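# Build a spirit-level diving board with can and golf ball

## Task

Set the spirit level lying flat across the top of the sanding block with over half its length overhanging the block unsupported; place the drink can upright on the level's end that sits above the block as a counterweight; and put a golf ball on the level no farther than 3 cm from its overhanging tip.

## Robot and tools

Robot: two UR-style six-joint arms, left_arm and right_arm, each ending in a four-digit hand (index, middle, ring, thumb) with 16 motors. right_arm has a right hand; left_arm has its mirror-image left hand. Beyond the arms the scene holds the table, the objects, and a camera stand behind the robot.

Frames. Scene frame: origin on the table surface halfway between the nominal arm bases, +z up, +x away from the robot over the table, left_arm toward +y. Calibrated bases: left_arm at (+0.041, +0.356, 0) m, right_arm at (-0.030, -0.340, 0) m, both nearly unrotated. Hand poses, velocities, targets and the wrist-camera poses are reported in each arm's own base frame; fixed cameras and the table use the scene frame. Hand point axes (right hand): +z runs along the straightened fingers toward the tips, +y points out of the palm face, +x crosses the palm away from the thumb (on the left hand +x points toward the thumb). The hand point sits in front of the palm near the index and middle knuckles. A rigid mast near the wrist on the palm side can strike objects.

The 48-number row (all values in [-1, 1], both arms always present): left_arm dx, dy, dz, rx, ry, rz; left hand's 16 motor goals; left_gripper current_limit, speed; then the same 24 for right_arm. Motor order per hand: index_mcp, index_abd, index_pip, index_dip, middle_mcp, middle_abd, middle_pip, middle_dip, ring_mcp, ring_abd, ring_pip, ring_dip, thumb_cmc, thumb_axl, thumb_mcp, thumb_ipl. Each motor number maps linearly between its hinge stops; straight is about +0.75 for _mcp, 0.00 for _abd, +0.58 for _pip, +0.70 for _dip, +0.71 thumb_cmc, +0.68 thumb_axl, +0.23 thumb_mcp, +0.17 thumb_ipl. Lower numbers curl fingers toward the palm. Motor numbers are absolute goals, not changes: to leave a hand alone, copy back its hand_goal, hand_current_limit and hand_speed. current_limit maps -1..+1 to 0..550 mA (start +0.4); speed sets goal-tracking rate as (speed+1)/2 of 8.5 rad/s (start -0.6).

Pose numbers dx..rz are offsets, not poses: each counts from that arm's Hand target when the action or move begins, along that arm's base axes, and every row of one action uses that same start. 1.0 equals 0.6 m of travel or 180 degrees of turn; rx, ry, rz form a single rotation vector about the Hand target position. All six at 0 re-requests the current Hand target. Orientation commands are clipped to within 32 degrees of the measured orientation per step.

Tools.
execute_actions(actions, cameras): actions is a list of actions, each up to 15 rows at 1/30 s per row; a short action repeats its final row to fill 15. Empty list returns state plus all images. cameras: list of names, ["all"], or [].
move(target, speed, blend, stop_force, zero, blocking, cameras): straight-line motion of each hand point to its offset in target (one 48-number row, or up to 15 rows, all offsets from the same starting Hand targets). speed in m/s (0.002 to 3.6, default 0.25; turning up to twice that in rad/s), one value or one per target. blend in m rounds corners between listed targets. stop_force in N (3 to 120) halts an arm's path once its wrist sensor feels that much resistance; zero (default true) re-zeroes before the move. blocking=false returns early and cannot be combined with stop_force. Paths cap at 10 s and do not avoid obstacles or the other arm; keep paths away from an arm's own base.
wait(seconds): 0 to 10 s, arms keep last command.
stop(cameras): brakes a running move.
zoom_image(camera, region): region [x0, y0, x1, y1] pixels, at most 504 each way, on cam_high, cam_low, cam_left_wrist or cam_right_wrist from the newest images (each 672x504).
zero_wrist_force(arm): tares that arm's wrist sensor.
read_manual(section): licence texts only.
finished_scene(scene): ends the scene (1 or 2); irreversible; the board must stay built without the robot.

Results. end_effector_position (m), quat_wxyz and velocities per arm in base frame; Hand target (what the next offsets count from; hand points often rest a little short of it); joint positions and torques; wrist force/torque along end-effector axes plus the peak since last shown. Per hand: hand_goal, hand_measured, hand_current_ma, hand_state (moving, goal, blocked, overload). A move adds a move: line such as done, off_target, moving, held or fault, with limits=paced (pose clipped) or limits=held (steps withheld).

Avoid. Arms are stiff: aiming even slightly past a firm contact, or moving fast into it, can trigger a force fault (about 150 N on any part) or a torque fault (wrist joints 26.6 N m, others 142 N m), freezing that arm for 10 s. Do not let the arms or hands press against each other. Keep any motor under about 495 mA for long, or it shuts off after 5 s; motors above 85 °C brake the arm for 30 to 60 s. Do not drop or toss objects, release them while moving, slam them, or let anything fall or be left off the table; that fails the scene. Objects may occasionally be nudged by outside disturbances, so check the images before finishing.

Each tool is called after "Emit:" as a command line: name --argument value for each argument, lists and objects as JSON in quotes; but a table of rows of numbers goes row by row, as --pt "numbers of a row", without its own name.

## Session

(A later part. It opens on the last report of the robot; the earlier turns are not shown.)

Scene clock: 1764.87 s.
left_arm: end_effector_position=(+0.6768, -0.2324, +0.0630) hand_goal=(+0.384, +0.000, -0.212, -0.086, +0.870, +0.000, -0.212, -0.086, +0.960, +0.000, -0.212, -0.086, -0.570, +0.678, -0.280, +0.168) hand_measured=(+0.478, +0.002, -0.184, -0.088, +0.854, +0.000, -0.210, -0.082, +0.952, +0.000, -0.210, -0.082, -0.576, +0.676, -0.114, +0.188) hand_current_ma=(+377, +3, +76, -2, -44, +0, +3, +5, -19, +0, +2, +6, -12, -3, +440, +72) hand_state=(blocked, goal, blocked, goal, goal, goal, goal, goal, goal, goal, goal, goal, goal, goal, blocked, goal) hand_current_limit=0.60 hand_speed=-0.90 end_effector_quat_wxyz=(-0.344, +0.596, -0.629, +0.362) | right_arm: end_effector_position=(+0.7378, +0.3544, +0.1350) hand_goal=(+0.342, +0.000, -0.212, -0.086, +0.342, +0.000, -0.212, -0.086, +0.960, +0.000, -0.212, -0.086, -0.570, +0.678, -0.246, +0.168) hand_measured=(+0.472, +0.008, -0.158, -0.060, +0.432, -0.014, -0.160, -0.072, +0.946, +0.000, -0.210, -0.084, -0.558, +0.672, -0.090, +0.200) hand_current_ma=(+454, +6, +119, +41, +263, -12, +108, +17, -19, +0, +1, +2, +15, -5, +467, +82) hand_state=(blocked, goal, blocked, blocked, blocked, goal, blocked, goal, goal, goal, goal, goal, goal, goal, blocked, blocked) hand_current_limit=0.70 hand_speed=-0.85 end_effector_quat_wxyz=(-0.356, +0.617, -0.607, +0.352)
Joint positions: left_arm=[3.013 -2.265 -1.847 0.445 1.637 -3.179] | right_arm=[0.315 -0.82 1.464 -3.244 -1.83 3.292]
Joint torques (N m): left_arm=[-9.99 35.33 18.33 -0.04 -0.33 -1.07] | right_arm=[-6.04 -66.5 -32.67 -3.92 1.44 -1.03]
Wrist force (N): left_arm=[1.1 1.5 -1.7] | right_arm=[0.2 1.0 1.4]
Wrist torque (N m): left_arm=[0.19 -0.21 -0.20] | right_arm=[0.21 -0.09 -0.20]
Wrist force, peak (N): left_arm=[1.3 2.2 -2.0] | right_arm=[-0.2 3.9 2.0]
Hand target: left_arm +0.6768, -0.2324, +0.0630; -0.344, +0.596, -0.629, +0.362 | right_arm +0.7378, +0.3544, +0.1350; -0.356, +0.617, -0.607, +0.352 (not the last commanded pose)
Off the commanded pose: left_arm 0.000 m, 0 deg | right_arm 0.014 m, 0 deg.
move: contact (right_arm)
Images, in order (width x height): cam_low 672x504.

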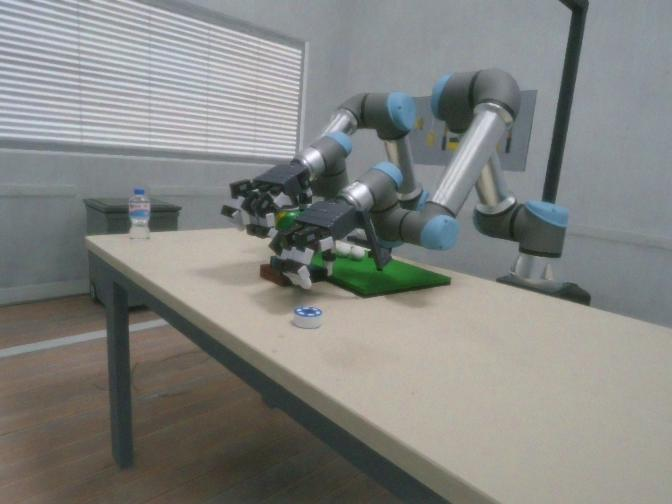

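Emit:
move --target '[0,0,0,0,0,0,0.384,0,-0.212,-0.087,0.87,0,-0.212,-0.087,0.959,0,-0.212,-0.087,-0.57,0.678,-0.281,0.168,0.6,-0.9,0,0,-0.0075,0,0,0,0.342,0,-0.212,-0.087,0.342,0,-0.212,-0.087,0.959,0,-0.212,-0.087,-0.571,0.678,-0.247,0.168,0.7,-0.85]' --speed 0.01 --stop_force 7 --cameras '["cam_right_wrist"]'

Scene clock: 1776.07 s.
left_arm: end_effector_position=(+0.6768, -0.2324, +0.0630) hand_goal=(+0.384, +0.000, -0.212, -0.086, +0.870, +0.000, -0.212, -0.086, +0.960, +0.000, -0.212, -0.086, -0.570, +0.678, -0.280, +0.168) hand_measured=(+0.478, +0.002, -0.184, -0.090, +0.854, +0.000, -0.210, -0.082, +0.952, +0.000, -0.210, -0.082, -0.576, +0.676, -0.114, +0.188) hand_current_ma=(+377, +3, +76, -6, -44, +0, +3, +5, -19, +0, +2, +6, -11, -3, +440, +77) hand_state=(blocked, goal, blocked, goal, goal, goal, goal, goal, goal, goal, goal, goal, goal, goal, blocked, blocked) hand_current_limit=0.60 hand_speed=-0.90 end_effector_quat_wxyz=(-0.344, +0.596, -0.629, +0.362) | right_arm: end_effector_position=(+0.7379, +0.3545, +0.1338) hand_goal=(+0.342, +0.000, -0.212, -0.086, +0.342, +0.000, -0.212, -0.086, +0.960, +0.000, -0.212, -0.086, -0.570, +0.678, -0.246, +0.168) hand_measured=(+0.472, +0.008, -0.158, -0.074, +0.432, -0.014, -0.162, -0.084, +0.946, +0.000, -0.210, -0.084, -0.556, +0.672, -0.090, +0.202) hand_current_ma=(+452, +6, +119, +12, +262, -13, +105, +1, -19, +0, +1, +2, +15, -7, +467, +95) hand_state=(blocked, goal, blocked, goal, blocked, goal, blocked, goal, goal, goal, goal, goal, goal, goal, blocked, blocked) hand_current_limit=0.70 hand_speed=-0.85 end_effector_quat_wxyz=(-0.356, +0.617, -0.607, +0.352)
Joint positions: left_arm=[3.013 -2.265 -1.847 0.445 1.637 -3.179] | right_arm=[0.315 -0.818 1.464 -3.247 -1.83 3.292]
Joint torques (N m): left_arm=[0.8 35.21 11.86 0.11 -0.96 -1.01] | right_arm=[-0.11 -63.13 -30.99 -0.74 1.61 -0.99]
Wrist force (N): left_arm=[1.5 1.2 -2.2] | right_arm=[0.7 -2.4 -0.2]
Wrist torque (N m): left_arm=[0.19 -0.21 -0.20] | right_arm=[0.17 -0.06 -0.23]
Wrist force, peak (N): left_arm=[1.7 1.1 -3.0] | right_arm=[0.9 -6.1 -3.0]
Hand target: left_arm +0.6768, -0.2324, +0.0630; -0.344, +0.596, -0.629, +0.362 | right_arm +0.7379, +0.3545, +0.1338; -0.356, +0.617, -0.607, +0.352 (not the last commanded pose)
Off the commanded pose: left_arm 0.000 m, 0 deg | right_arm 0.003 m, 0 deg.
move: contact (right_arm)
camera_calibration:
cam_right_wrist: T_world_to_cam=[[-0.264991, 0.767066, -0.584286, 0.0434485], [-0.402974, 0.462399, 0.78981, -0.0159892], [0.876009, 0.444745, 0.186576, -0.705726], [0, 0, 0, 1]] pos_world=[0.623293, 0.287934, 0.169687]
Images, in order (width x height): cam_right_wrist 672x504.

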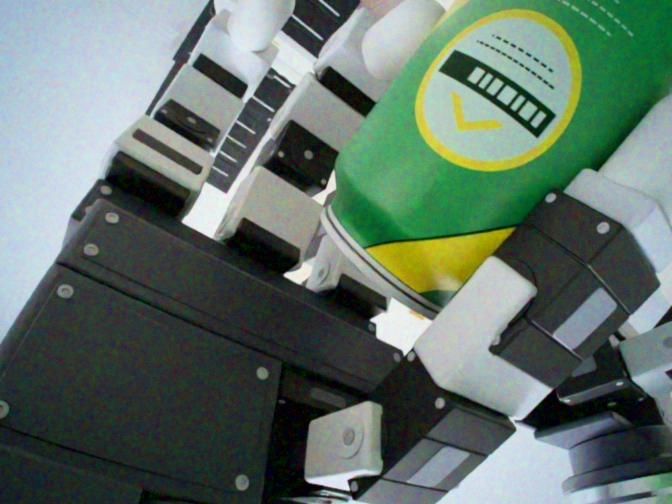

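Emit:
move --target '[0,0,0,0,0,0,0.384,0,-0.212,-0.087,0.87,0,-0.212,-0.087,0.959,0,-0.212,-0.087,-0.57,0.678,-0.281,0.168,0.6,-0.9,0,0,0,0,0,0,0.54,0,-0.212,-0.087,0.50,0,-0.212,-0.087,0.959,0,-0.212,-0.087,-0.571,0.678,0.0,0.168,0.5,-0.95]' --speed 0.03

Emit:
move --target '[0,0,0,0,0,0,0.384,0,-0.212,-0.087,0.87,0,-0.212,-0.087,0.959,0,-0.212,-0.087,-0.57,0.678,-0.281,0.168,0.6,-0.9,0,0,0,0,0,0,0.87,0,-0.212,-0.087,0.87,0,-0.212,-0.087,0.959,0,-0.212,-0.087,-0.571,0.678,0.2,0.168,0.5,-0.85]' --speed 0.03

Emit:
move --target '[0,0,0,0,0,0,0.384,0,-0.212,-0.087,0.87,0,-0.212,-0.087,0.959,0,-0.212,-0.087,-0.57,0.678,-0.281,0.168,0.6,-0.9,0,0,0.25,0,0,0,0.87,0,-0.212,-0.087,0.87,0,-0.212,-0.087,0.959,0,-0.212,-0.087,-0.571,0.678,0.2,0.168,0.5,-0.85]' --speed 0.1 --cameras '["cam_right_wrist","cam_low","cam_high"]'

Emit:
zoom_image --camera "cam_low" --region '[220, 180, 360, 310]'

Scene clock: 1791.70 s.
left_arm: end_effector_position=(+0.6768, -0.2324, +0.0630) hand_goal=(+0.384, +0.000, -0.212, -0.086, +0.870, +0.000, -0.212, -0.086, +0.960, +0.000, -0.212, -0.086, -0.570, +0.678, -0.280, +0.168) hand_measured=(+0.478, +0.002, -0.184, -0.086, +0.854, +0.000, -0.210, -0.082, +0.952, +0.000, -0.210, -0.082, -0.576, +0.676, -0.114, +0.188) hand_current_ma=(+377, +3, +76, +0, -44, +0, +3, +5, -19, +0, +2, +6, -11, -3, +440, +77) hand_state=(blocked, goal, blocked, goal, goal, goal, goal, goal, goal, goal, goal, goal, goal, goal, blocked, blocked) hand_current_limit=0.60 hand_speed=-0.90 end_effector_quat_wxyz=(-0.344, +0.596, -0.629, +0.362) | right_arm: end_effector_position=(+0.7379, +0.3545, +0.1338) hand_goal=(+0.540, +0.000, -0.212, -0.086, +0.500, +0.000, -0.212, -0.086, +0.960, +0.000, -0.212, -0.086, -0.570, +0.678, +0.000, +0.168) hand_measured=(+0.524, +0.004, -0.208, -0.082, +0.488, -0.004, -0.208, -0.082, +0.946, +0.000, -0.210, -0.084, -0.568, +0.674, +0.002, +0.170) hand_current_ma=(-20, +2, +3, +3, -14, -2, +3, +2, -19, +0, +1, +2, +1, -3, +2, +3) hand_state=(goal, goal, goal, goal, goal, goal, goal, goal, goal, goal, goal, goal, goal, goal, goal, goal) hand_current_limit=0.50 hand_speed=-0.95 end_effector_quat_wxyz=(-0.356, +0.617, -0.607, +0.352)
Joint positions: left_arm=[3.013 -2.265 -1.847 0.445 1.637 -3.179] | right_arm=[0.315 -0.818 1.464 -3.247 -1.83 3.292]
Joint torques (N m): left_arm=[11.18 35.52 11.58 0.05 -1.12 -1] | right_arm=[0.06 -63.06 -30.44 -2.91 1.46 -1.21]
Wrist force (N): left_arm=[1.3 1.1 -2.4] | right_arm=[0.0 0.4 -0.9]
Wrist torque (N m): left_arm=[0.14 -0.24 -0.18] | right_arm=[0.09 -0.09 -0.20]
Wrist force, peak (N): left_arm=[1.8 1.3 -2.5] | right_arm=[0.7 -3.0 -0.6]
Hand target: left_arm +0.6768, -0.2324, +0.0630; -0.344, +0.596, -0.629, +0.362 | right_arm +0.7379, +0.3545, +0.1338; -0.356, +0.617, -0.607, +0.352
Off the commanded pose: left_arm 0.000 m, 0 deg | right_arm 0.000 m, 0 deg.
move: done

Scene clock: 1792.70 s.
left_arm: end_effector_position=(+0.6768, -0.2324, +0.0630) hand_goal=(+0.384, +0.000, -0.212, -0.086, +0.870, +0.000, -0.212, -0.086, +0.960, +0.000, -0.212, -0.086, -0.570, +0.678, -0.280, +0.168) hand_measured=(+0.478, +0.002, -0.184, -0.088, +0.854, +0.000, -0.210, -0.082, +0.952, +0.000, -0.210, -0.082, -0.576, +0.676, -0.114, +0.190) hand_current_ma=(+377, +3, +76, -4, -44, +0, +3, +5, -19, +0, +2, +6, -10, -3, +440, +80) hand_state=(blocked, goal, blocked, goal, goal, goal, goal, goal, goal, goal, goal, goal, goal, goal, blocked, blocked) hand_current_limit=0.60 hand_speed=-0.90 end_effector_quat_wxyz=(-0.344, +0.596, -0.629, +0.362) | right_arm: end_effector_position=(+0.7379, +0.3545, +0.1338) hand_goal=(+0.870, +0.000, -0.212, -0.086, +0.870, +0.000, -0.212, -0.086, +0.960, +0.000, -0.212, -0.086, -0.570, +0.678, +0.200, +0.168) hand_measured=(+0.850, +0.004, -0.210, -0.082, +0.852, -0.004, -0.210, -0.082, +0.946, +0.000, -0.210, -0.084, -0.568, +0.676, +0.194, +0.170) hand_current_ma=(-31, +2, +1, +2, -24, -2, +1, +2, -19, +0, +1, +2, +1, -2, -8, +1) hand_state=(blocked, goal, goal, goal, goal, goal, goal, goal, goal, goal, goal, goal, goal, goal, goal, goal) hand_current_limit=0.50 hand_speed=-0.85 end_effector_quat_wxyz=(-0.356, +0.617, -0.607, +0.352)
Joint positions: left_arm=[3.013 -2.265 -1.847 0.445 1.637 -3.179] | right_arm=[0.315 -0.818 1.464 -3.247 -1.83 3.292]
Joint torques (N m): left_arm=[10.98 35.02 11.58 0.12 -1.07 -0.94] | right_arm=[-0.32 -63.19 -30.64 -3.31 1.35 -1.22]
Wrist force (N): left_arm=[1.1 1.9 -2.4] | right_arm=[0.0 0.1 -0.3]
Wrist torque (N m): left_arm=[0.23 -0.21 -0.20] | right_arm=[0.06 -0.08 -0.20]
Wrist force, peak (N): left_arm=[1.4 1.6 -2.8] | right_arm=[-0.2 0.8 -0.7]
Hand target: left_arm +0.6768, -0.2324, +0.0630; -0.344, +0.596, -0.629, +0.362 | right_arm +0.7379, +0.3545, +0.1338; -0.356, +0.617, -0.607, +0.352
Off the commanded pose: left_arm 0.000 m, 0 deg | right_arm 0.000 m, 0 deg.
move: done

Scene clock: 1794.63 s.
left_arm: end_effector_position=(+0.6768, -0.2324, +0.0630) hand_goal=(+0.384, +0.000, -0.212, -0.086, +0.870, +0.000, -0.212, -0.086, +0.960, +0.000, -0.212, -0.086, -0.570, +0.678, -0.280, +0.168) hand_measured=(+0.478, +0.002, -0.184, -0.088, +0.854, +0.000, -0.210, -0.082, +0.952, +0.000, -0.210, -0.082, -0.576, +0.676, -0.114, +0.190) hand_current_ma=(+377, +3, +76, -4, -44, +0, +3, +5, -19, +0, +2, +6, -10, -3, +440, +80) hand_state=(blocked, goal, blocked, goal, goal, goal, goal, goal, goal, goal, goal, goal, goal, goal, blocked, blocked) hand_current_limit=0.60 hand_speed=-0.90 end_effector_quat_wxyz=(-0.344, +0.596, -0.629, +0.362) | right_arm: end_effector_position=(+0.7379, +0.3545, +0.2840) hand_goal=(+0.870, +0.000, -0.212, -0.086, +0.870, +0.000, -0.212, -0.086, +0.960, +0.000, -0.212, -0.086, -0.570, +0.678, +0.200, +0.168) hand_measured=(+0.850, +0.004, -0.210, -0.082, +0.854, -0.004, -0.210, -0.082, +0.946, +0.000, -0.210, -0.084, -0.568, +0.676, +0.194, +0.170) hand_current_ma=(-28, +2, +1, +2, -21, -2, +1, +2, -19, +0, +1, +2, +1, -2, -7, +1) hand_state=(goal, goal, goal, goal, goal, goal, goal, goal, goal, goal, goal, goal, goal, goal, goal, goal) hand_current_limit=0.50 hand_speed=-0.85 end_effector_quat_wxyz=(-0.357, +0.617, -0.607, +0.352)
Joint positions: left_arm=[3.013 -2.265 -1.847 0.445 1.637 -3.179] | right_arm=[0.315 -0.988 1.328 -2.941 -1.83 3.292]
Joint torques (N m): left_arm=[10.9 35.84 10.92 0.16 -1.15 -0.89] | right_arm=[1.42 -39.54 -12.32 -3.45 0.78 0.01]
Wrist force (N): left_arm=[1.0 1.4 -2.5] | right_arm=[-0.3 -0.2 -0.5]
Wrist torque (N m): left_arm=[0.17 -0.20 -0.19] | right_arm=[0.05 -0.01 -0.23]
Wrist force, peak (N): left_arm=[1.1 1.6 -3.1] | right_arm=[-0.5 -1.5 -0.7]
Hand target: left_arm +0.6768, -0.2324, +0.0630; -0.344, +0.596, -0.629, +0.362 | right_arm +0.7379, +0.3545, +0.2838; -0.356, +0.617, -0.607, +0.352
Off the commanded pose: left_arm 0.000 m, 0 deg | right_arm 0.000 m, 0 deg.
move: done
camera_calibration:
cam_right_wrist: T_world_to_cam=[[-0.264879, 0.767081, -0.584316, 0.131144], [-0.403239, 0.46232, 0.78972, -0.134402], [0.875921, 0.4448, 0.186858, -0.733802], [0, 0, 0, 1]] pos_world=[0.623293, 0.287934, 0.319887]
Images, in order (width x height): cam_high 672x504, cam_low 672x504, cam_right_wrist 672x504.

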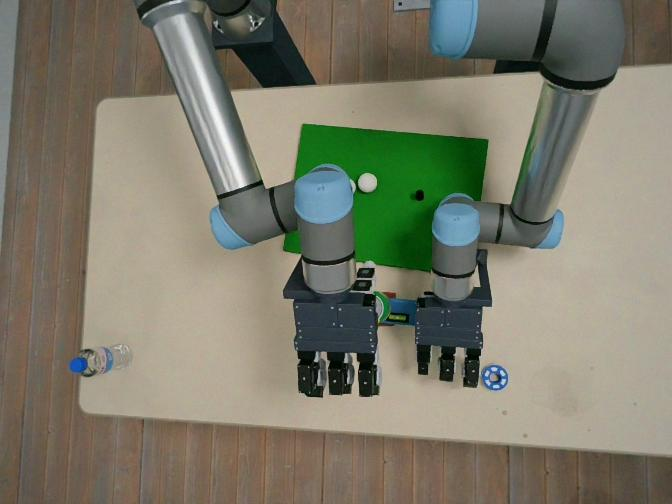

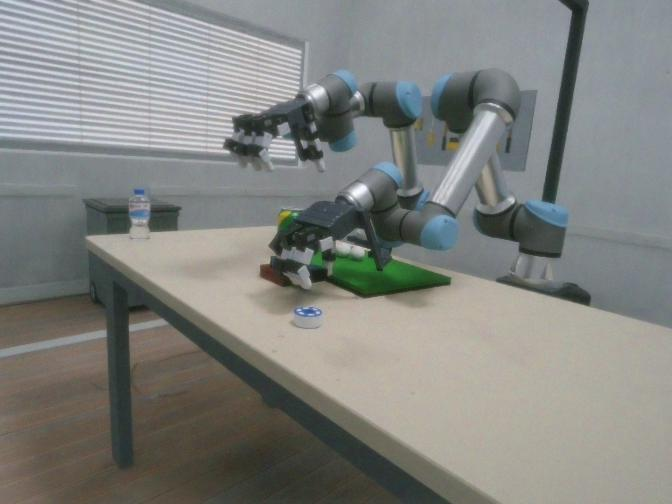

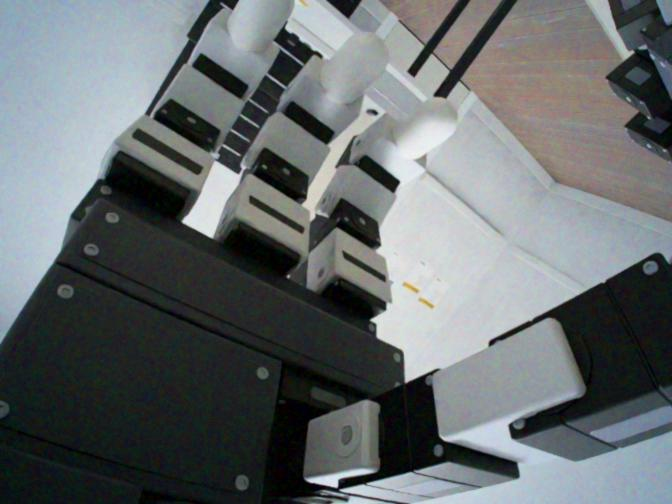

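Scaled by 3.600 from the camera's 672x504 image, which has a finer 960x720 frame.

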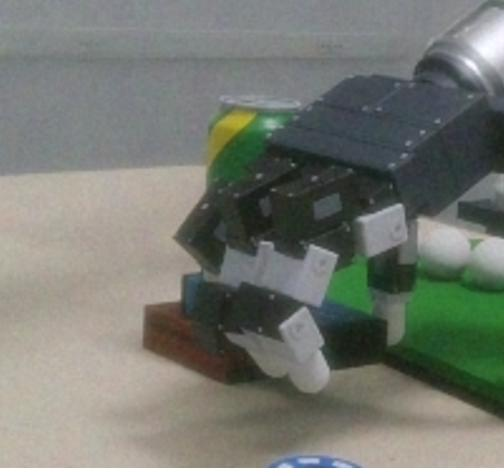

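Emit:
move --target '[0,0,0,0,0,0,0.384,0,-0.212,-0.087,0.87,0,-0.212,-0.087,0.959,0,-0.212,-0.087,-0.57,0.678,-0.281,0.168,0.6,-0.9,-0.1,-0.42,0.0,0,0,0,0.87,0,-0.212,-0.087,0.87,0,-0.212,-0.087,0.959,0,-0.212,-0.087,-0.571,0.678,0.2,0.168,0.5,-0.85]' --speed 0.3

Emit:
move --target '[0,0,0,0,0,0,0.54,0,-0.212,-0.087,0.87,0,-0.212,-0.087,0.959,0,-0.212,-0.087,-0.57,0.678,0.0,0.168,0.5,-0.95,0,0,0,0,0,0,0.87,0,-0.212,-0.087,0.87,0,-0.212,-0.087,0.959,0,-0.212,-0.087,-0.571,0.678,0.2,0.168,0.5,-0.85]' --speed 0.03 --cameras '["cam_left_wrist","cam_low","cam_high"]'

Emit:
zoom_image --camera "cam_low" --region '[220, 180, 360, 310]'

Emit:
zoom_image --camera "cam_high" --region '[310, 260, 450, 360]'

Scene clock: 1816.00 s.
left_arm: end_effector_position=(+0.6768, -0.2324, +0.0630) hand_goal=(+0.384, +0.000, -0.212, -0.086, +0.870, +0.000, -0.212, -0.086, +0.960, +0.000, -0.212, -0.086, -0.570, +0.678, -0.280, +0.168) hand_measured=(+0.478, +0.002, -0.184, -0.088, +0.854, +0.000, -0.210, -0.082, +0.952, +0.000, -0.210, -0.082, -0.576, +0.676, -0.114, +0.190) hand_current_ma=(+377, +3, +76, -4, -44, +0, +3, +5, -19, +0, +2, +6, -10, -3, +440, +80) hand_state=(blocked, goal, blocked, goal, goal, goal, goal, goal, goal, goal, goal, goal, goal, goal, blocked, blocked) hand_current_limit=0.60 hand_speed=-0.90 end_effector_quat_wxyz=(-0.344, +0.596, -0.629, +0.362) | right_arm: end_effector_position=(+0.6779, +0.1025, +0.2838) hand_goal=(+0.870, +0.000, -0.212, -0.086, +0.870, +0.000, -0.212, -0.086, +0.960, +0.000, -0.212, -0.086, -0.570, +0.678, +0.200, +0.168) hand_measured=(+0.850, +0.002, -0.210, -0.082, +0.854, -0.002, -0.210, -0.082, +0.946, +0.000, -0.210, -0.084, -0.570, +0.676, +0.194, +0.170) hand_current_ma=(-28, +1, +1, +2, -21, -1, +1, +2, -19, +0, +1, +2, +0, -2, -7, +1) hand_state=(goal, goal, goal, goal, goal, goal, goal, goal, goal, goal, goal, goal, goal, goal, goal, goal) hand_current_limit=0.50 hand_speed=-0.85 end_effector_quat_wxyz=(-0.356, +0.617, -0.607, +0.352)
Joint positions: left_arm=[3.013 -2.265 -1.847 0.445 1.637 -3.179] | right_arm=[-0.108 -1.297 1.791 -3.112 -1.465 3.078]
Joint torques (N m): left_arm=[11.1 35.94 12.15 0.07 -1.04 -0.84] | right_arm=[-8.29 -28.15 -28.99 -1.17 1.57 -0.18]
Wrist force (N): left_arm=[0.9 1.8 -2.7] | right_arm=[-0.2 0.1 0.0]
Wrist torque (N m): left_arm=[0.24 -0.20 -0.20] | right_arm=[0.07 -0.02 -0.23]
Wrist force, peak (N): left_arm=[1.2 1.9 -2.7] | right_arm=[-2.9 0.1 0.0]
Hand target: left_arm +0.6768, -0.2324, +0.0630; -0.344, +0.596, -0.629, +0.362 | right_arm +0.6779, +0.1025, +0.2838; -0.356, +0.617, -0.607, +0.352
Off the commanded pose: left_arm 0.000 m, 0 deg | right_arm 0.000 m, 0 deg.
move: done

Scene clock: 1816.50 s.
left_arm: end_effector_position=(+0.6768, -0.2324, +0.0630) hand_goal=(+0.540, +0.000, -0.212, -0.086, +0.870, +0.000, -0.212, -0.086, +0.960, +0.000, -0.212, -0.086, -0.570, +0.678, +0.000, +0.168) hand_measured=(+0.482, +0.002, -0.186, -0.088, +0.854, +0.000, -0.210, -0.082, +0.952, +0.000, -0.210, -0.082, -0.576, +0.676, -0.110, +0.190) hand_current_ma=(+49, +3, +67, -4, -44, +0, +3, +5, -19, +0, +2, +6, -10, -3, +97, +80) hand_state=(moving, goal, moving, goal, goal, goal, goal, goal, goal, goal, goal, goal, goal, goal, moving, blocked) hand_current_limit=0.50 hand_speed=-0.95 end_effector_quat_wxyz=(-0.344, +0.596, -0.629, +0.362) | right_arm: end_effector_position=(+0.6779, +0.1025, +0.2838) hand_goal=(+0.870, +0.000, -0.212, -0.086, +0.870, +0.000, -0.212, -0.086, +0.960, +0.000, -0.212, -0.086, -0.570, +0.678, +0.200, +0.168) hand_measured=(+0.850, +0.002, -0.210, -0.082, +0.854, -0.002, -0.210, -0.082, +0.946, +0.000, -0.210, -0.084, -0.570, +0.676, +0.194, +0.170) hand_current_ma=(-28, +1, +1, +2, -21, -1, +1, +2, -19, +0, +1, +2, +0, -2, -7, +1) hand_state=(goal, goal, goal, goal, goal, goal, goal, goal, goal, goal, goal, goal, goal, goal, goal, goal) hand_current_limit=0.50 hand_speed=-0.85 end_effector_quat_wxyz=(-0.356, +0.617, -0.607, +0.352)
Joint positions: left_arm=[3.013 -2.265 -1.847 0.445 1.637 -3.179] | right_arm=[-0.108 -1.297 1.791 -3.112 -1.465 3.078]
Joint torques (N m): left_arm=[11.29 34.85 12.78 0.08 -1.02 -0.91] | right_arm=[-7.44 -24.28 -28.54 -1.12 1.94 -1.17]
Wrist force (N): left_arm=[0.8 1.9 -2.2] | right_arm=[-0.3 0.4 0.0]
Wrist torque (N m): left_arm=[0.14 -0.17 -0.20] | right_arm=[0.10 -0.01 -0.24]
Wrist force, peak (N): left_arm=[1.1 1.8 -2.8] | right_arm=[-0.3 0.3 -0.3]
Hand target: left_arm +0.6768, -0.2324, +0.0630; -0.344, +0.596, -0.629, +0.362 | right_arm +0.6779, +0.1025, +0.2838; -0.356, +0.617, -0.607, +0.352
Off the commanded pose: left_arm 0.000 m, 0 deg | right_arm 0.000 m, 0 deg.
move: done
camera_calibration:
cam_left_wrist: T_world_to_cam=[[0.318242, 0.76998, 0.55304, -0.107583], [-0.349825, -0.446817, 0.823394, 0.039344], [0.881104, -0.455506, 0.127162, -0.585151], [0, 0, 0, 1]] pos_world=[0.56358, -0.166123, 0.101511]
Images, in order (width x height): cam_high 672x504, cam_low 672x504, cam_left_wrist 672x504.

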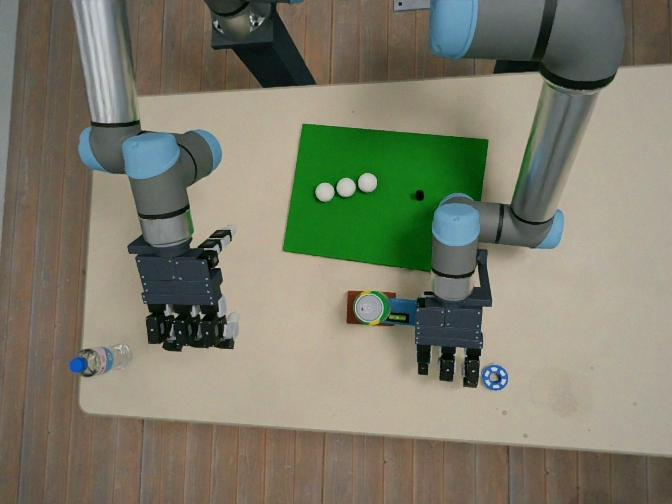

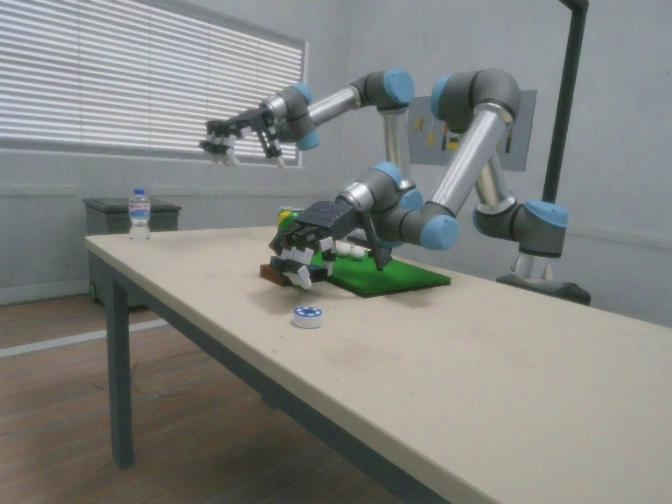

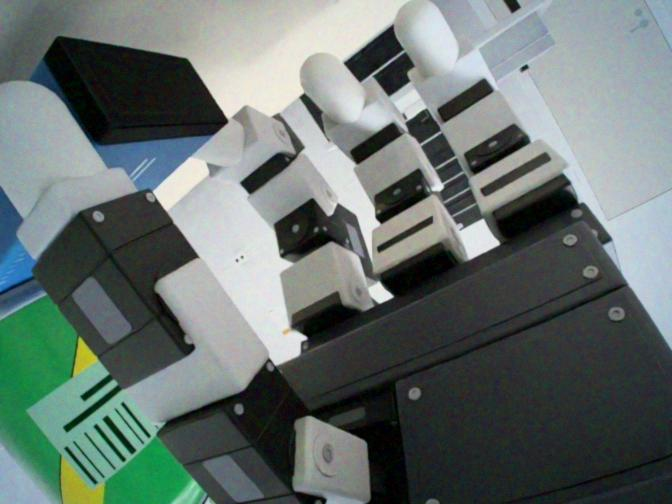

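Scaled by 3.600 from the camera's 672x504 image, which has a finer 960x720 frame.

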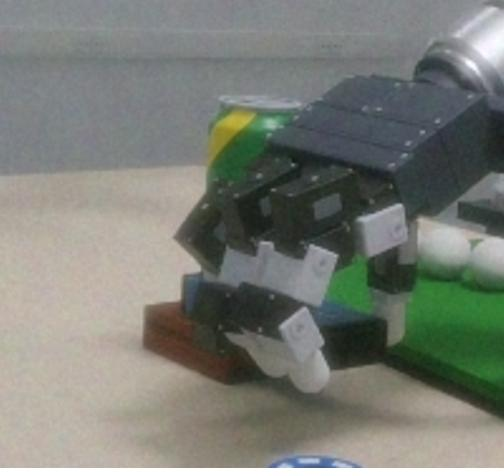

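Scaled by 3.600 from the camera's 672x504 image, which has a finer 960x720 frame.

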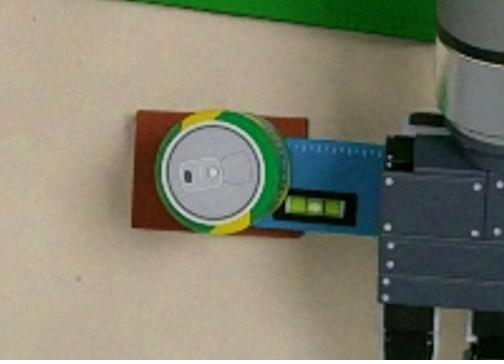

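Emit:
move --target '[0,0,0,0,0,0,0.87,0,-0.212,-0.087,0.87,0,-0.212,-0.087,0.959,0,-0.212,-0.087,-0.57,0.678,0.2,0.168,0.5,-0.85,0,0,0,0,0,0,0.87,0,-0.212,-0.087,0.87,0,-0.212,-0.087,0.959,0,-0.212,-0.087,-0.571,0.678,0.2,0.168,0.5,-0.85]' --speed 0.03

Emit:
move --target '[0,0.017,0.22,0,0,0,0.87,0,-0.212,-0.087,0.87,0,-0.212,-0.087,0.959,0,-0.212,-0.087,-0.57,0.678,0.2,0.168,0.5,-0.85,0,0,0,0,0,0,0.87,0,-0.212,-0.087,0.87,0,-0.212,-0.087,0.959,0,-0.212,-0.087,-0.571,0.678,0.2,0.168,0.5,-0.85]' --speed 0.1 --cameras '["cam_left_wrist","cam_low","cam_high"]'

Emit:
zoom_image --camera "cam_low" --region '[220, 180, 360, 310]'

Scene clock: 1832.43 s.
left_arm: end_effector_position=(+0.6768, -0.2324, +0.0630) hand_goal=(+0.870, +0.000, -0.212, -0.086, +0.870, +0.000, -0.212, -0.086, +0.960, +0.000, -0.212, -0.086, -0.570, +0.678, +0.200, +0.168) hand_measured=(+0.848, +0.002, -0.210, -0.086, +0.854, +0.000, -0.210, -0.082, +0.952, +0.000, -0.210, -0.082, -0.574, +0.676, +0.194, +0.170) hand_current_ma=(-59, +3, +4, +0, -44, +0, +3, +5, -19, +0, +2, +6, -6, -3, -18, +3) hand_state=(blocked, goal, goal, goal, goal, goal, goal, goal, goal, goal, goal, goal, goal, goal, goal, goal) hand_current_limit=0.50 hand_speed=-0.85 end_effector_quat_wxyz=(-0.344, +0.596, -0.629, +0.362) | right_arm: end_effector_position=(+0.6779, +0.1025, +0.2838) hand_goal=(+0.870, +0.000, -0.212, -0.086, +0.870, +0.000, -0.212, -0.086, +0.960, +0.000, -0.212, -0.086, -0.570, +0.678, +0.200, +0.168) hand_measured=(+0.850, +0.002, -0.210, -0.082, +0.854, -0.002, -0.210, -0.082, +0.946, +0.000, -0.210, -0.084, -0.570, +0.676, +0.194, +0.170) hand_current_ma=(-28, +1, +1, +2, -21, -1, +1, +2, -19, +0, +1, +2, +0, -2, -7, +1) hand_state=(goal, goal, goal, goal, goal, goal, goal, goal, goal, goal, goal, goal, goal, goal, goal, goal) hand_current_limit=0.50 hand_speed=-0.85 end_effector_quat_wxyz=(-0.356, +0.617, -0.607, +0.352)
Joint positions: left_arm=[3.013 -2.265 -1.847 0.445 1.637 -3.179] | right_arm=[-0.108 -1.297 1.791 -3.112 -1.465 3.078]
Joint torques (N m): left_arm=[10.55 35.79 11.85 3.06 -1.03 -0.87] | right_arm=[-8.41 -24.8 -19.3 -1.32 1.85 -1.03]
Wrist force (N): left_arm=[0.3 2.0 -1.7] | right_arm=[-0.3 -0.2 0.1]
Wrist torque (N m): left_arm=[0.12 -0.16 -0.19] | right_arm=[0.02 -0.03 -0.24]
Wrist force, peak (N): left_arm=[1.1 2.5 -2.4] | right_arm=[-0.5 0.0 -0.4]
Hand target: left_arm +0.6768, -0.2324, +0.0630; -0.344, +0.596, -0.629, +0.362 | right_arm +0.6779, +0.1025, +0.2838; -0.356, +0.617, -0.607, +0.352
Off the commanded pose: left_arm 0.000 m, 0 deg | right_arm 0.000 m, 0 deg.
move: done

Scene clock: 1834.17 s.
left_arm: end_effector_position=(+0.6769, -0.2221, +0.1951) hand_goal=(+0.870, +0.000, -0.212, -0.086, +0.870, +0.000, -0.212, -0.086, +0.960, +0.000, -0.212, -0.086, -0.570, +0.678, +0.200, +0.168) hand_measured=(+0.850, +0.002, -0.210, -0.086, +0.854, +0.000, -0.210, -0.082, +0.952, +0.000, -0.210, -0.082, -0.574, +0.676, +0.194, +0.170) hand_current_ma=(-55, +3, +4, +0, -44, +0, +3, +5, -19, +0, +2, +6, -6, -3, -17, +3) hand_state=(goal, goal, goal, goal, goal, goal, goal, goal, goal, goal, goal, goal, goal, goal, goal, goal) hand_current_limit=0.50 hand_speed=-0.85 end_effector_quat_wxyz=(-0.344, +0.596, -0.629, +0.362) | right_arm: end_effector_position=(+0.6779, +0.1025, +0.2838) hand_goal=(+0.870, +0.000, -0.212, -0.086, +0.870, +0.000, -0.212, -0.086, +0.960, +0.000, -0.212, -0.086, -0.570, +0.678, +0.200, +0.168) hand_measured=(+0.850, +0.002, -0.210, -0.082, +0.854, -0.002, -0.210, -0.082, +0.946, +0.000, -0.210, -0.084, -0.570, +0.676, +0.194, +0.170) hand_current_ma=(-28, +1, +1, +2, -21, -1, +1, +2, -19, +0, +1, +2, +0, -2, -7, +1) hand_state=(goal, goal, goal, goal, goal, goal, goal, goal, goal, goal, goal, goal, goal, goal, goal, goal) hand_current_limit=0.50 hand_speed=-0.85 end_effector_quat_wxyz=(-0.356, +0.617, -0.607, +0.352)
Joint positions: left_arm=[3.032 -2.023 -1.802 0.158 1.62 -3.169] | right_arm=[-0.108 -1.297 1.791 -3.112 -1.465 3.078]
Joint torques (N m): left_arm=[-0.43 36.2 11.4 4.83 0.76 0.09] | right_arm=[-7.92 -24.14 -18.75 -1.42 1.71 -1.07]
Wrist force (N): left_arm=[0.4 2.1 -2.0] | right_arm=[-0.2 0.1 0.0]
Wrist torque (N m): left_arm=[0.18 -0.21 -0.18] | right_arm=[0.07 -0.03 -0.23]
Wrist force, peak (N): left_arm=[0.5 3.0 -1.2] | right_arm=[-0.3 0.4 -0.3]
Hand target: left_arm +0.6768, -0.2222, +0.1950; -0.344, +0.596, -0.629, +0.362 | right_arm +0.6779, +0.1025, +0.2838; -0.356, +0.617, -0.607, +0.352
Off the commanded pose: left_arm 0.000 m, 0 deg | right_arm 0.000 m, 0 deg.
move: done
camera_calibration:
cam_left_wrist: T_world_to_cam=[[0.318182, 0.769991, 0.553059, -0.188495], [-0.349908, -0.446804, 0.823365, -0.0647786], [0.881093, -0.4555, 0.12726, -0.597407], [0, 0, 0, 1]] pos_world=[0.56368, -0.155923, 0.233611]
Images, in order (width x height): cam_high 672x504, cam_low 672x504, cam_left_wrist 672x504.

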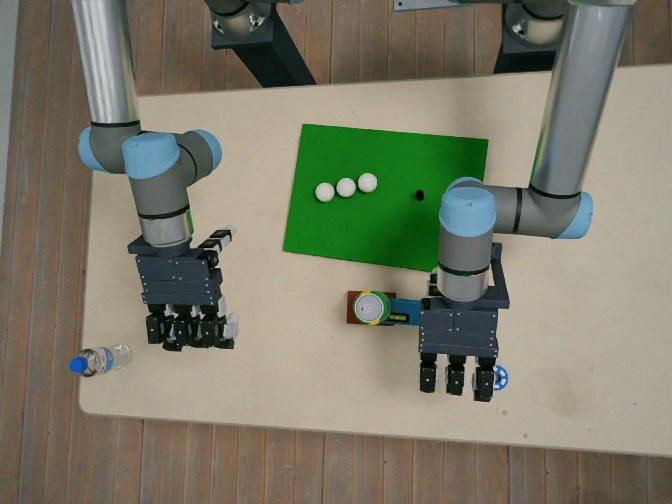

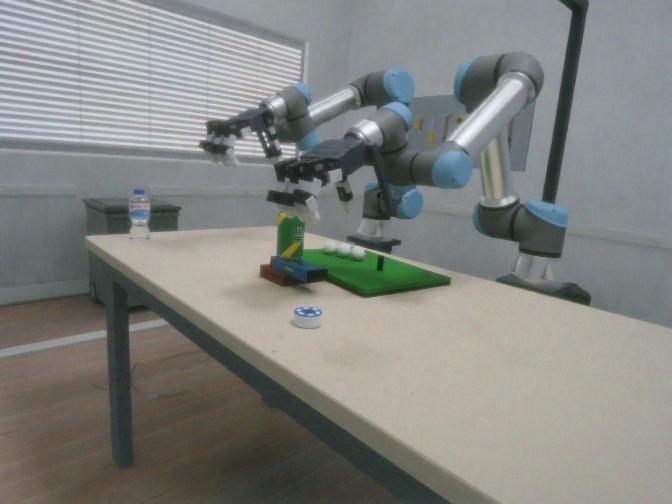

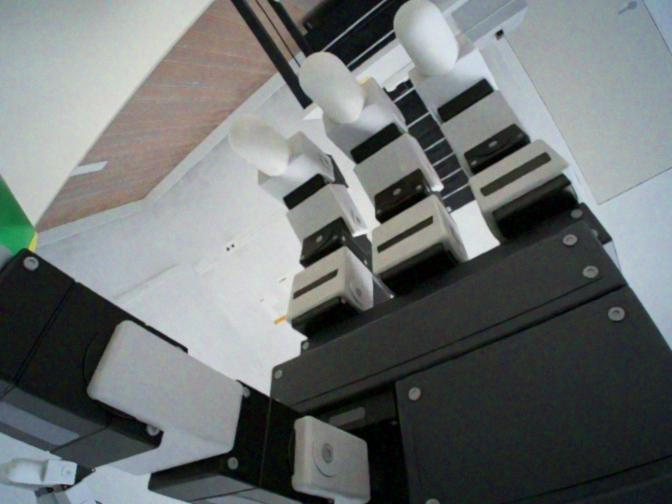

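Scaled by 3.600 from the camera's 672x504 image, which has a finer 960x720 frame.

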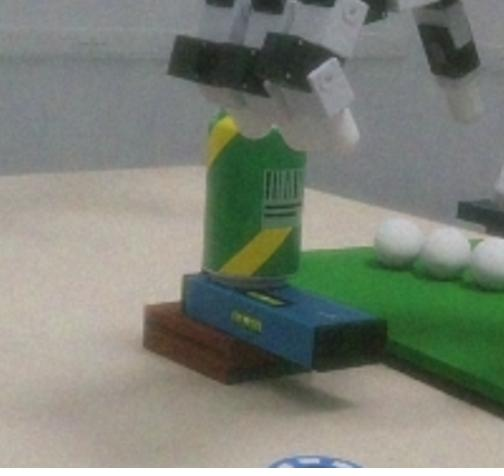

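Emit:
move --pt "-0.1 0.03 0.14 0 0 0.05 0.85 0 -0.212 -0.087 0.85 0 -0.212 -0.087 0.959 0 -0.212 -0.087 -0.571 0.678 0.1685 0.168 0.5 -0.85 0 0 0 0 0 0 0.87 0 -0.212 -0.087 0.87 0 -0.212 -0.087 0.959 0 -0.212 -0.087 -0.571 0.678 0.2 0.168 0.5 -0.85" --pt "-0.4783 -0.2633 0.14 0 0 0.1406 0.85 0 -0.212 -0.087 0.85 0 -0.212 -0.087 0.959 0 -0.212 -0.087 -0.571 0.678 0.1685 0.168 0.5 -0.85 0 0 0 0 0 0 0.87 0 -0.212 -0.087 0.87 0 -0.212 -0.087 0.959 0 -0.212 -0.087 -0.571 0.678 0.2 0.168 0.5 -0.85" --pt "-0.4783 -0.2633 -0.1417 0 0 0.1406 0.85 0 -0.212 -0.087 0.85 0 -0.212 -0.087 0.959 0 -0.212 -0.087 -0.571 0.678 0.1685 0.168 0.5 -0.85 0 0 0 0 0 0 0.87 0 -0.212 -0.087 0.87 0 -0.212 -0.087 0.959 0 -0.212 -0.087 -0.571 0.678 0.2 0.168 0.5 -0.85" --speed '[0.2,0.35,0.2]' --blend '[0.04,0.03,0]' --cameras '["cam_left_wrist","cam_low","cam_high"]'

Emit:
zoom_image --camera "cam_high" --region '[290, 220, 450, 370]'

Emit:
zoom_image --camera "cam_low" --region '[250, 180, 390, 310]'

Scene clock: 1855.23 s.
left_arm: end_effector_position=(+0.3898, -0.3801, +0.1101) hand_goal=(+0.850, +0.000, -0.212, -0.086, +0.850, +0.000, -0.212, -0.086, +0.960, +0.000, -0.212, -0.086, -0.570, +0.678, +0.168, +0.168) hand_measured=(+0.842, +0.002, -0.210, -0.086, +0.844, +0.000, -0.210, -0.082, +0.952, +0.000, -0.210, -0.082, -0.572, +0.676, +0.168, +0.170) hand_current_ma=(-17, +3, +3, +0, -15, +0, +3, +5, -19, +0, +2, +6, -4, -3, +0, +3) hand_state=(goal, goal, goal, goal, goal, goal, goal, goal, goal, goal, goal, goal, goal, goal, goal, goal) hand_current_limit=0.50 hand_speed=-0.85 end_effector_quat_wxyz=(-0.415, +0.719, -0.483, +0.278) | right_arm: end_effector_position=(+0.6779, +0.1025, +0.2838) hand_goal=(+0.870, +0.000, -0.212, -0.086, +0.870, +0.000, -0.212, -0.086, +0.960, +0.000, -0.212, -0.086, -0.570, +0.678, +0.200, +0.168) hand_measured=(+0.850, +0.002, -0.210, -0.082, +0.854, -0.002, -0.210, -0.082, +0.946, +0.000, -0.210, -0.084, -0.570, +0.676, +0.194, +0.170) hand_current_ma=(-28, +1, +1, +2, -21, -1, +1, +2, -19, +0, +1, +2, +0, -2, -7, +1) hand_state=(goal, goal, goal, goal, goal, goal, goal, goal, goal, goal, goal, goal, goal, goal, goal, goal) hand_current_limit=0.50 hand_speed=-0.85 end_effector_quat_wxyz=(-0.356, +0.617, -0.607, +0.352)
Joint positions: left_arm=[2.366 -1.931 -2.155 -0.027 2.49 -4.002] | right_arm=[-0.108 -1.297 1.791 -3.112 -1.465 3.078]
Joint torques (N m): left_arm=[-12.16 22.03 22.15 2.83 -0.29 -0.76] | right_arm=[-7.51 -24.14 -18.94 -1.57 1.78 -1.13]
Wrist force (N): left_arm=[0.3 1.9 -1.7] | right_arm=[-0.5 0.1 -0.2]
Wrist torque (N m): left_arm=[0.11 -0.17 -0.19] | right_arm=[0.09 0.01 -0.25]
Wrist force, peak (N): left_arm=[1.0 2.2 -4.8] | right_arm=[-0.3 0.3 -0.5]
Hand target: left_arm +0.3898, -0.3802, +0.1100; -0.415, +0.719, -0.483, +0.278 | right_arm +0.6779, +0.1025, +0.2838; -0.356, +0.617, -0.607, +0.352
Off the commanded pose: left_arm 0.000 m, 0 deg | right_arm 0.000 m, 0 deg.
move: done
camera_calibration:
cam_left_wrist: T_world_to_cam=[[-0.0413402, 0.832093, 0.553093, 0.235259], [-0.125194, -0.553518, 0.823374, -0.293971], [0.991271, -0.0352055, 0.127056, -0.288717], [0, 0, 0, 1]] pos_world=[0.259119, -0.36864, 0.148611]
Images, in order (width x height): cam_high 672x504, cam_low 672x504, cam_left_wrist 672x504.

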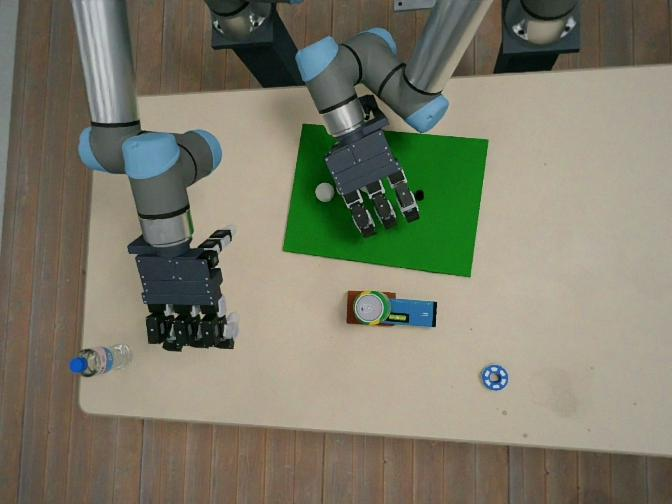

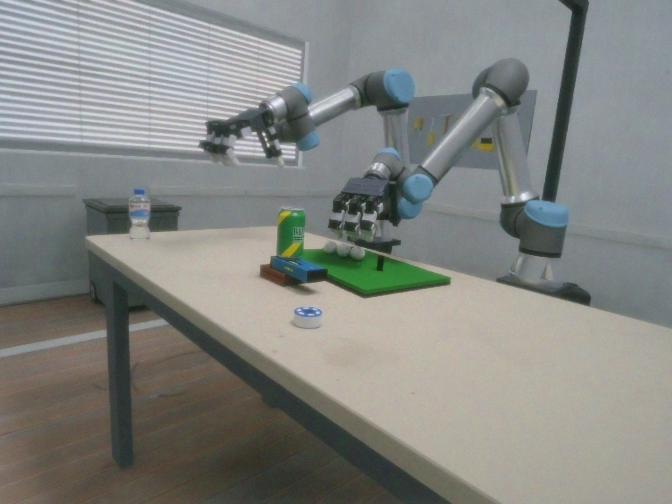

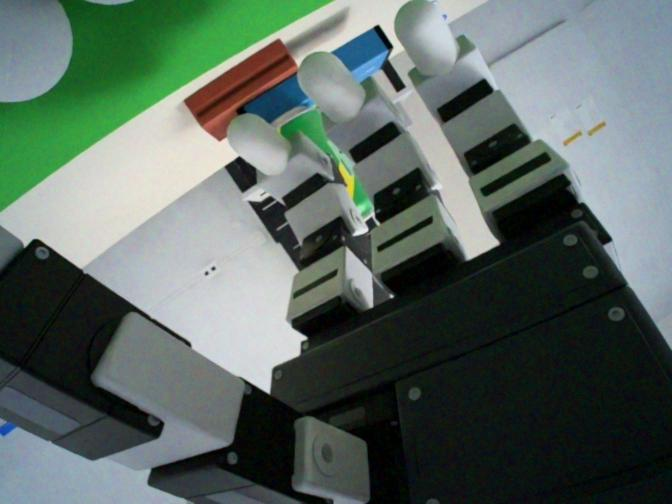

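Scaled by 3.150 from the camera's 672x504 image, which has a finer 960x720 frame.

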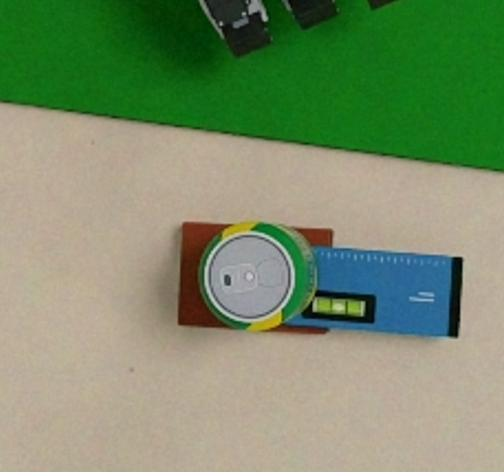

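Scaled by 3.600 from the camera's 672x504 image, which has a finer 960x720 frame.

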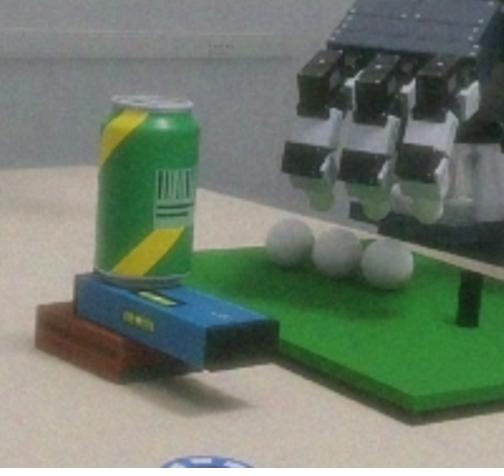

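Emit:
move --target '[0,0,-0.0917,0,0,0,0.85,0,-0.212,-0.087,0.85,0,-0.212,-0.087,0.959,0,-0.212,-0.087,-0.571,0.678,0.1685,0.168,0.5,-0.85,0,0,0,0,0,0,0.87,0,-0.212,-0.087,0.87,0,-0.212,-0.087,0.959,0,-0.212,-0.087,-0.571,0.678,0.2,0.168,0.5,-0.85]' --speed 0.1 --stop_force 6 --cameras '["cam_left_wrist","cam_low","cam_high"]'

Emit:
zoom_image --camera "cam_low" --region '[300, 200, 400, 300]'

Emit:
zoom_image --camera "cam_high" --region '[300, 90, 450, 250]'

Scene clock: 1881.60 s.
left_arm: end_effector_position=(+0.3898, -0.3802, +0.0550) hand_goal=(+0.850, +0.000, -0.212, -0.086, +0.850, +0.000, -0.212, -0.086, +0.960, +0.000, -0.212, -0.086, -0.570, +0.678, +0.168, +0.168) hand_measured=(+0.842, +0.002, -0.210, -0.086, +0.844, +0.000, -0.210, -0.082, +0.952, +0.000, -0.210, -0.082, -0.572, +0.676, +0.168, +0.170) hand_current_ma=(-17, +3, +3, +0, -15, +0, +3, +5, -19, +0, +2, +6, -4, -3, +0, +3) hand_state=(goal, goal, goal, goal, goal, goal, goal, goal, goal, goal, goal, goal, goal, goal, goal, goal) hand_current_limit=0.50 hand_speed=-0.85 end_effector_quat_wxyz=(-0.415, +0.719, -0.483, +0.278) | right_arm: end_effector_position=(+0.6779, +0.1025, +0.2838) hand_goal=(+0.870, +0.000, -0.212, -0.086, +0.870, +0.000, -0.212, -0.086, +0.960, +0.000, -0.212, -0.086, -0.570, +0.678, +0.200, +0.168) hand_measured=(+0.850, +0.002, -0.210, -0.082, +0.854, -0.002, -0.210, -0.082, +0.946, +0.000, -0.210, -0.084, -0.570, +0.676, +0.194, +0.170) hand_current_ma=(-28, +1, +1, +2, -21, -1, +1, +2, -19, +0, +1, +2, +0, -2, -7, +1) hand_state=(goal, goal, goal, goal, goal, goal, goal, goal, goal, goal, goal, goal, goal, goal, goal, goal) hand_current_limit=0.50 hand_speed=-0.85 end_effector_quat_wxyz=(-0.356, +0.617, -0.607, +0.352)
Joint positions: left_arm=[2.366 -2.065 -2.176 0.127 2.49 -4.002] | right_arm=[-0.108 -1.297 1.791 -3.112 -1.465 3.078]
Joint torques (N m): left_arm=[-4.98 25.53 21.14 3.36 1.71 -0.46] | right_arm=[-8 -24.83 -18.79 -1.8 1.52 -1.11]
Wrist force (N): left_arm=[0.4 1.6 -1.8] | right_arm=[-0.2 0.1 -0.3]
Wrist torque (N m): left_arm=[0.09 -0.18 -0.16] | right_arm=[0.10 -0.02 -0.22]
Wrist force, peak (N): left_arm=[0.6 2.4 -2.1] | right_arm=[-0.6 0.2 -0.3]
Hand target: left_arm +0.3898, -0.3802, +0.0550; -0.415, +0.719, -0.483, +0.278 | right_arm +0.6779, +0.1025, +0.2838; -0.356, +0.617, -0.607, +0.352
Off the commanded pose: left_arm 0.000 m, 0 deg | right_arm 0.000 m, 0 deg.
move: done
camera_calibration:
cam_left_wrist: T_world_to_cam=[[-0.041395, 0.832095, 0.553086, 0.265754], [-0.125276, -0.553514, 0.823364, -0.248567], [0.991258, -0.035205, 0.127154, -0.281821], [0, 0, 0, 1]] pos_world=[0.259219, -0.36864, 0.0935113]
Images, in order (width x height): cam_high 672x504, cam_low 672x504, cam_left_wrist 672x504.

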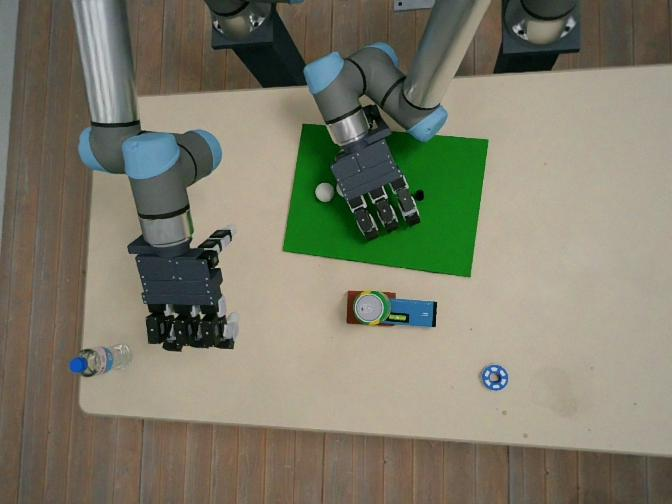

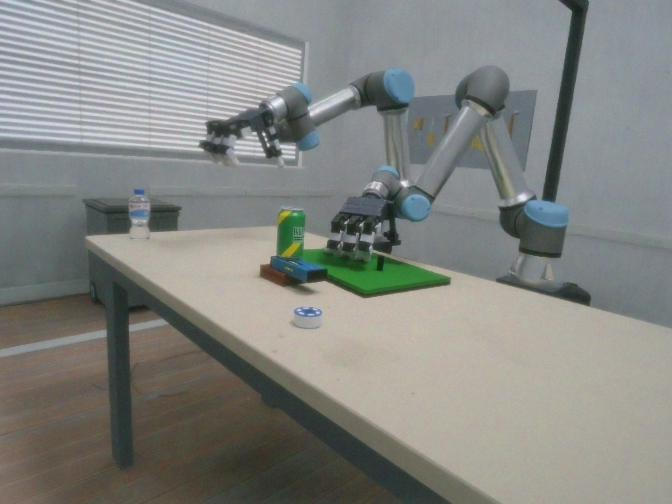

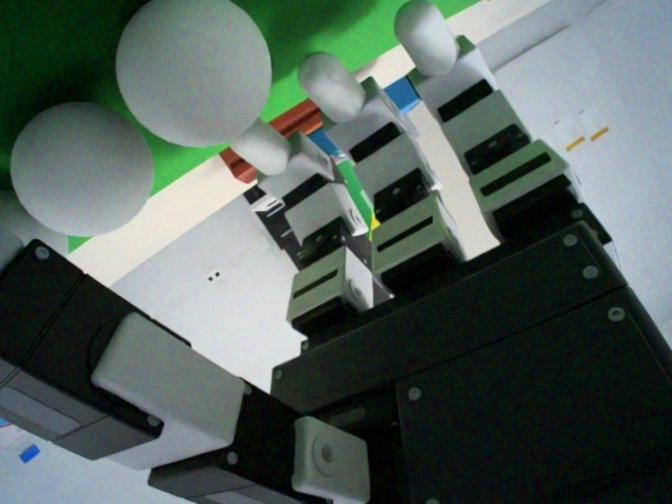

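Scaled by 5.040 from the camera's 672x504 image, which has a finer 960x720 frame.

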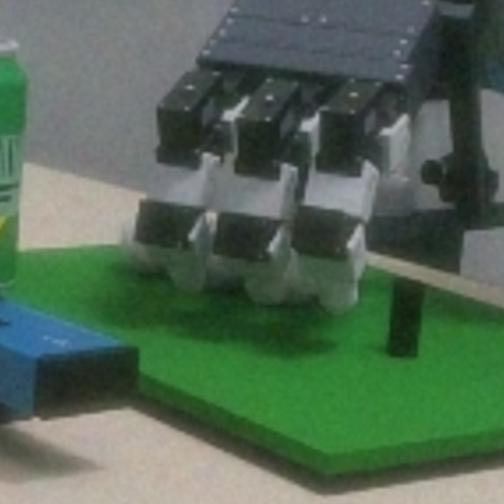

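Scaled by 3.150 from the camera's 672x504 image, which has a finer 960x720 frame.

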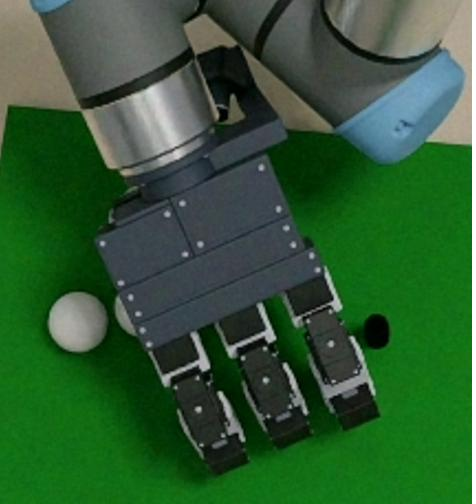

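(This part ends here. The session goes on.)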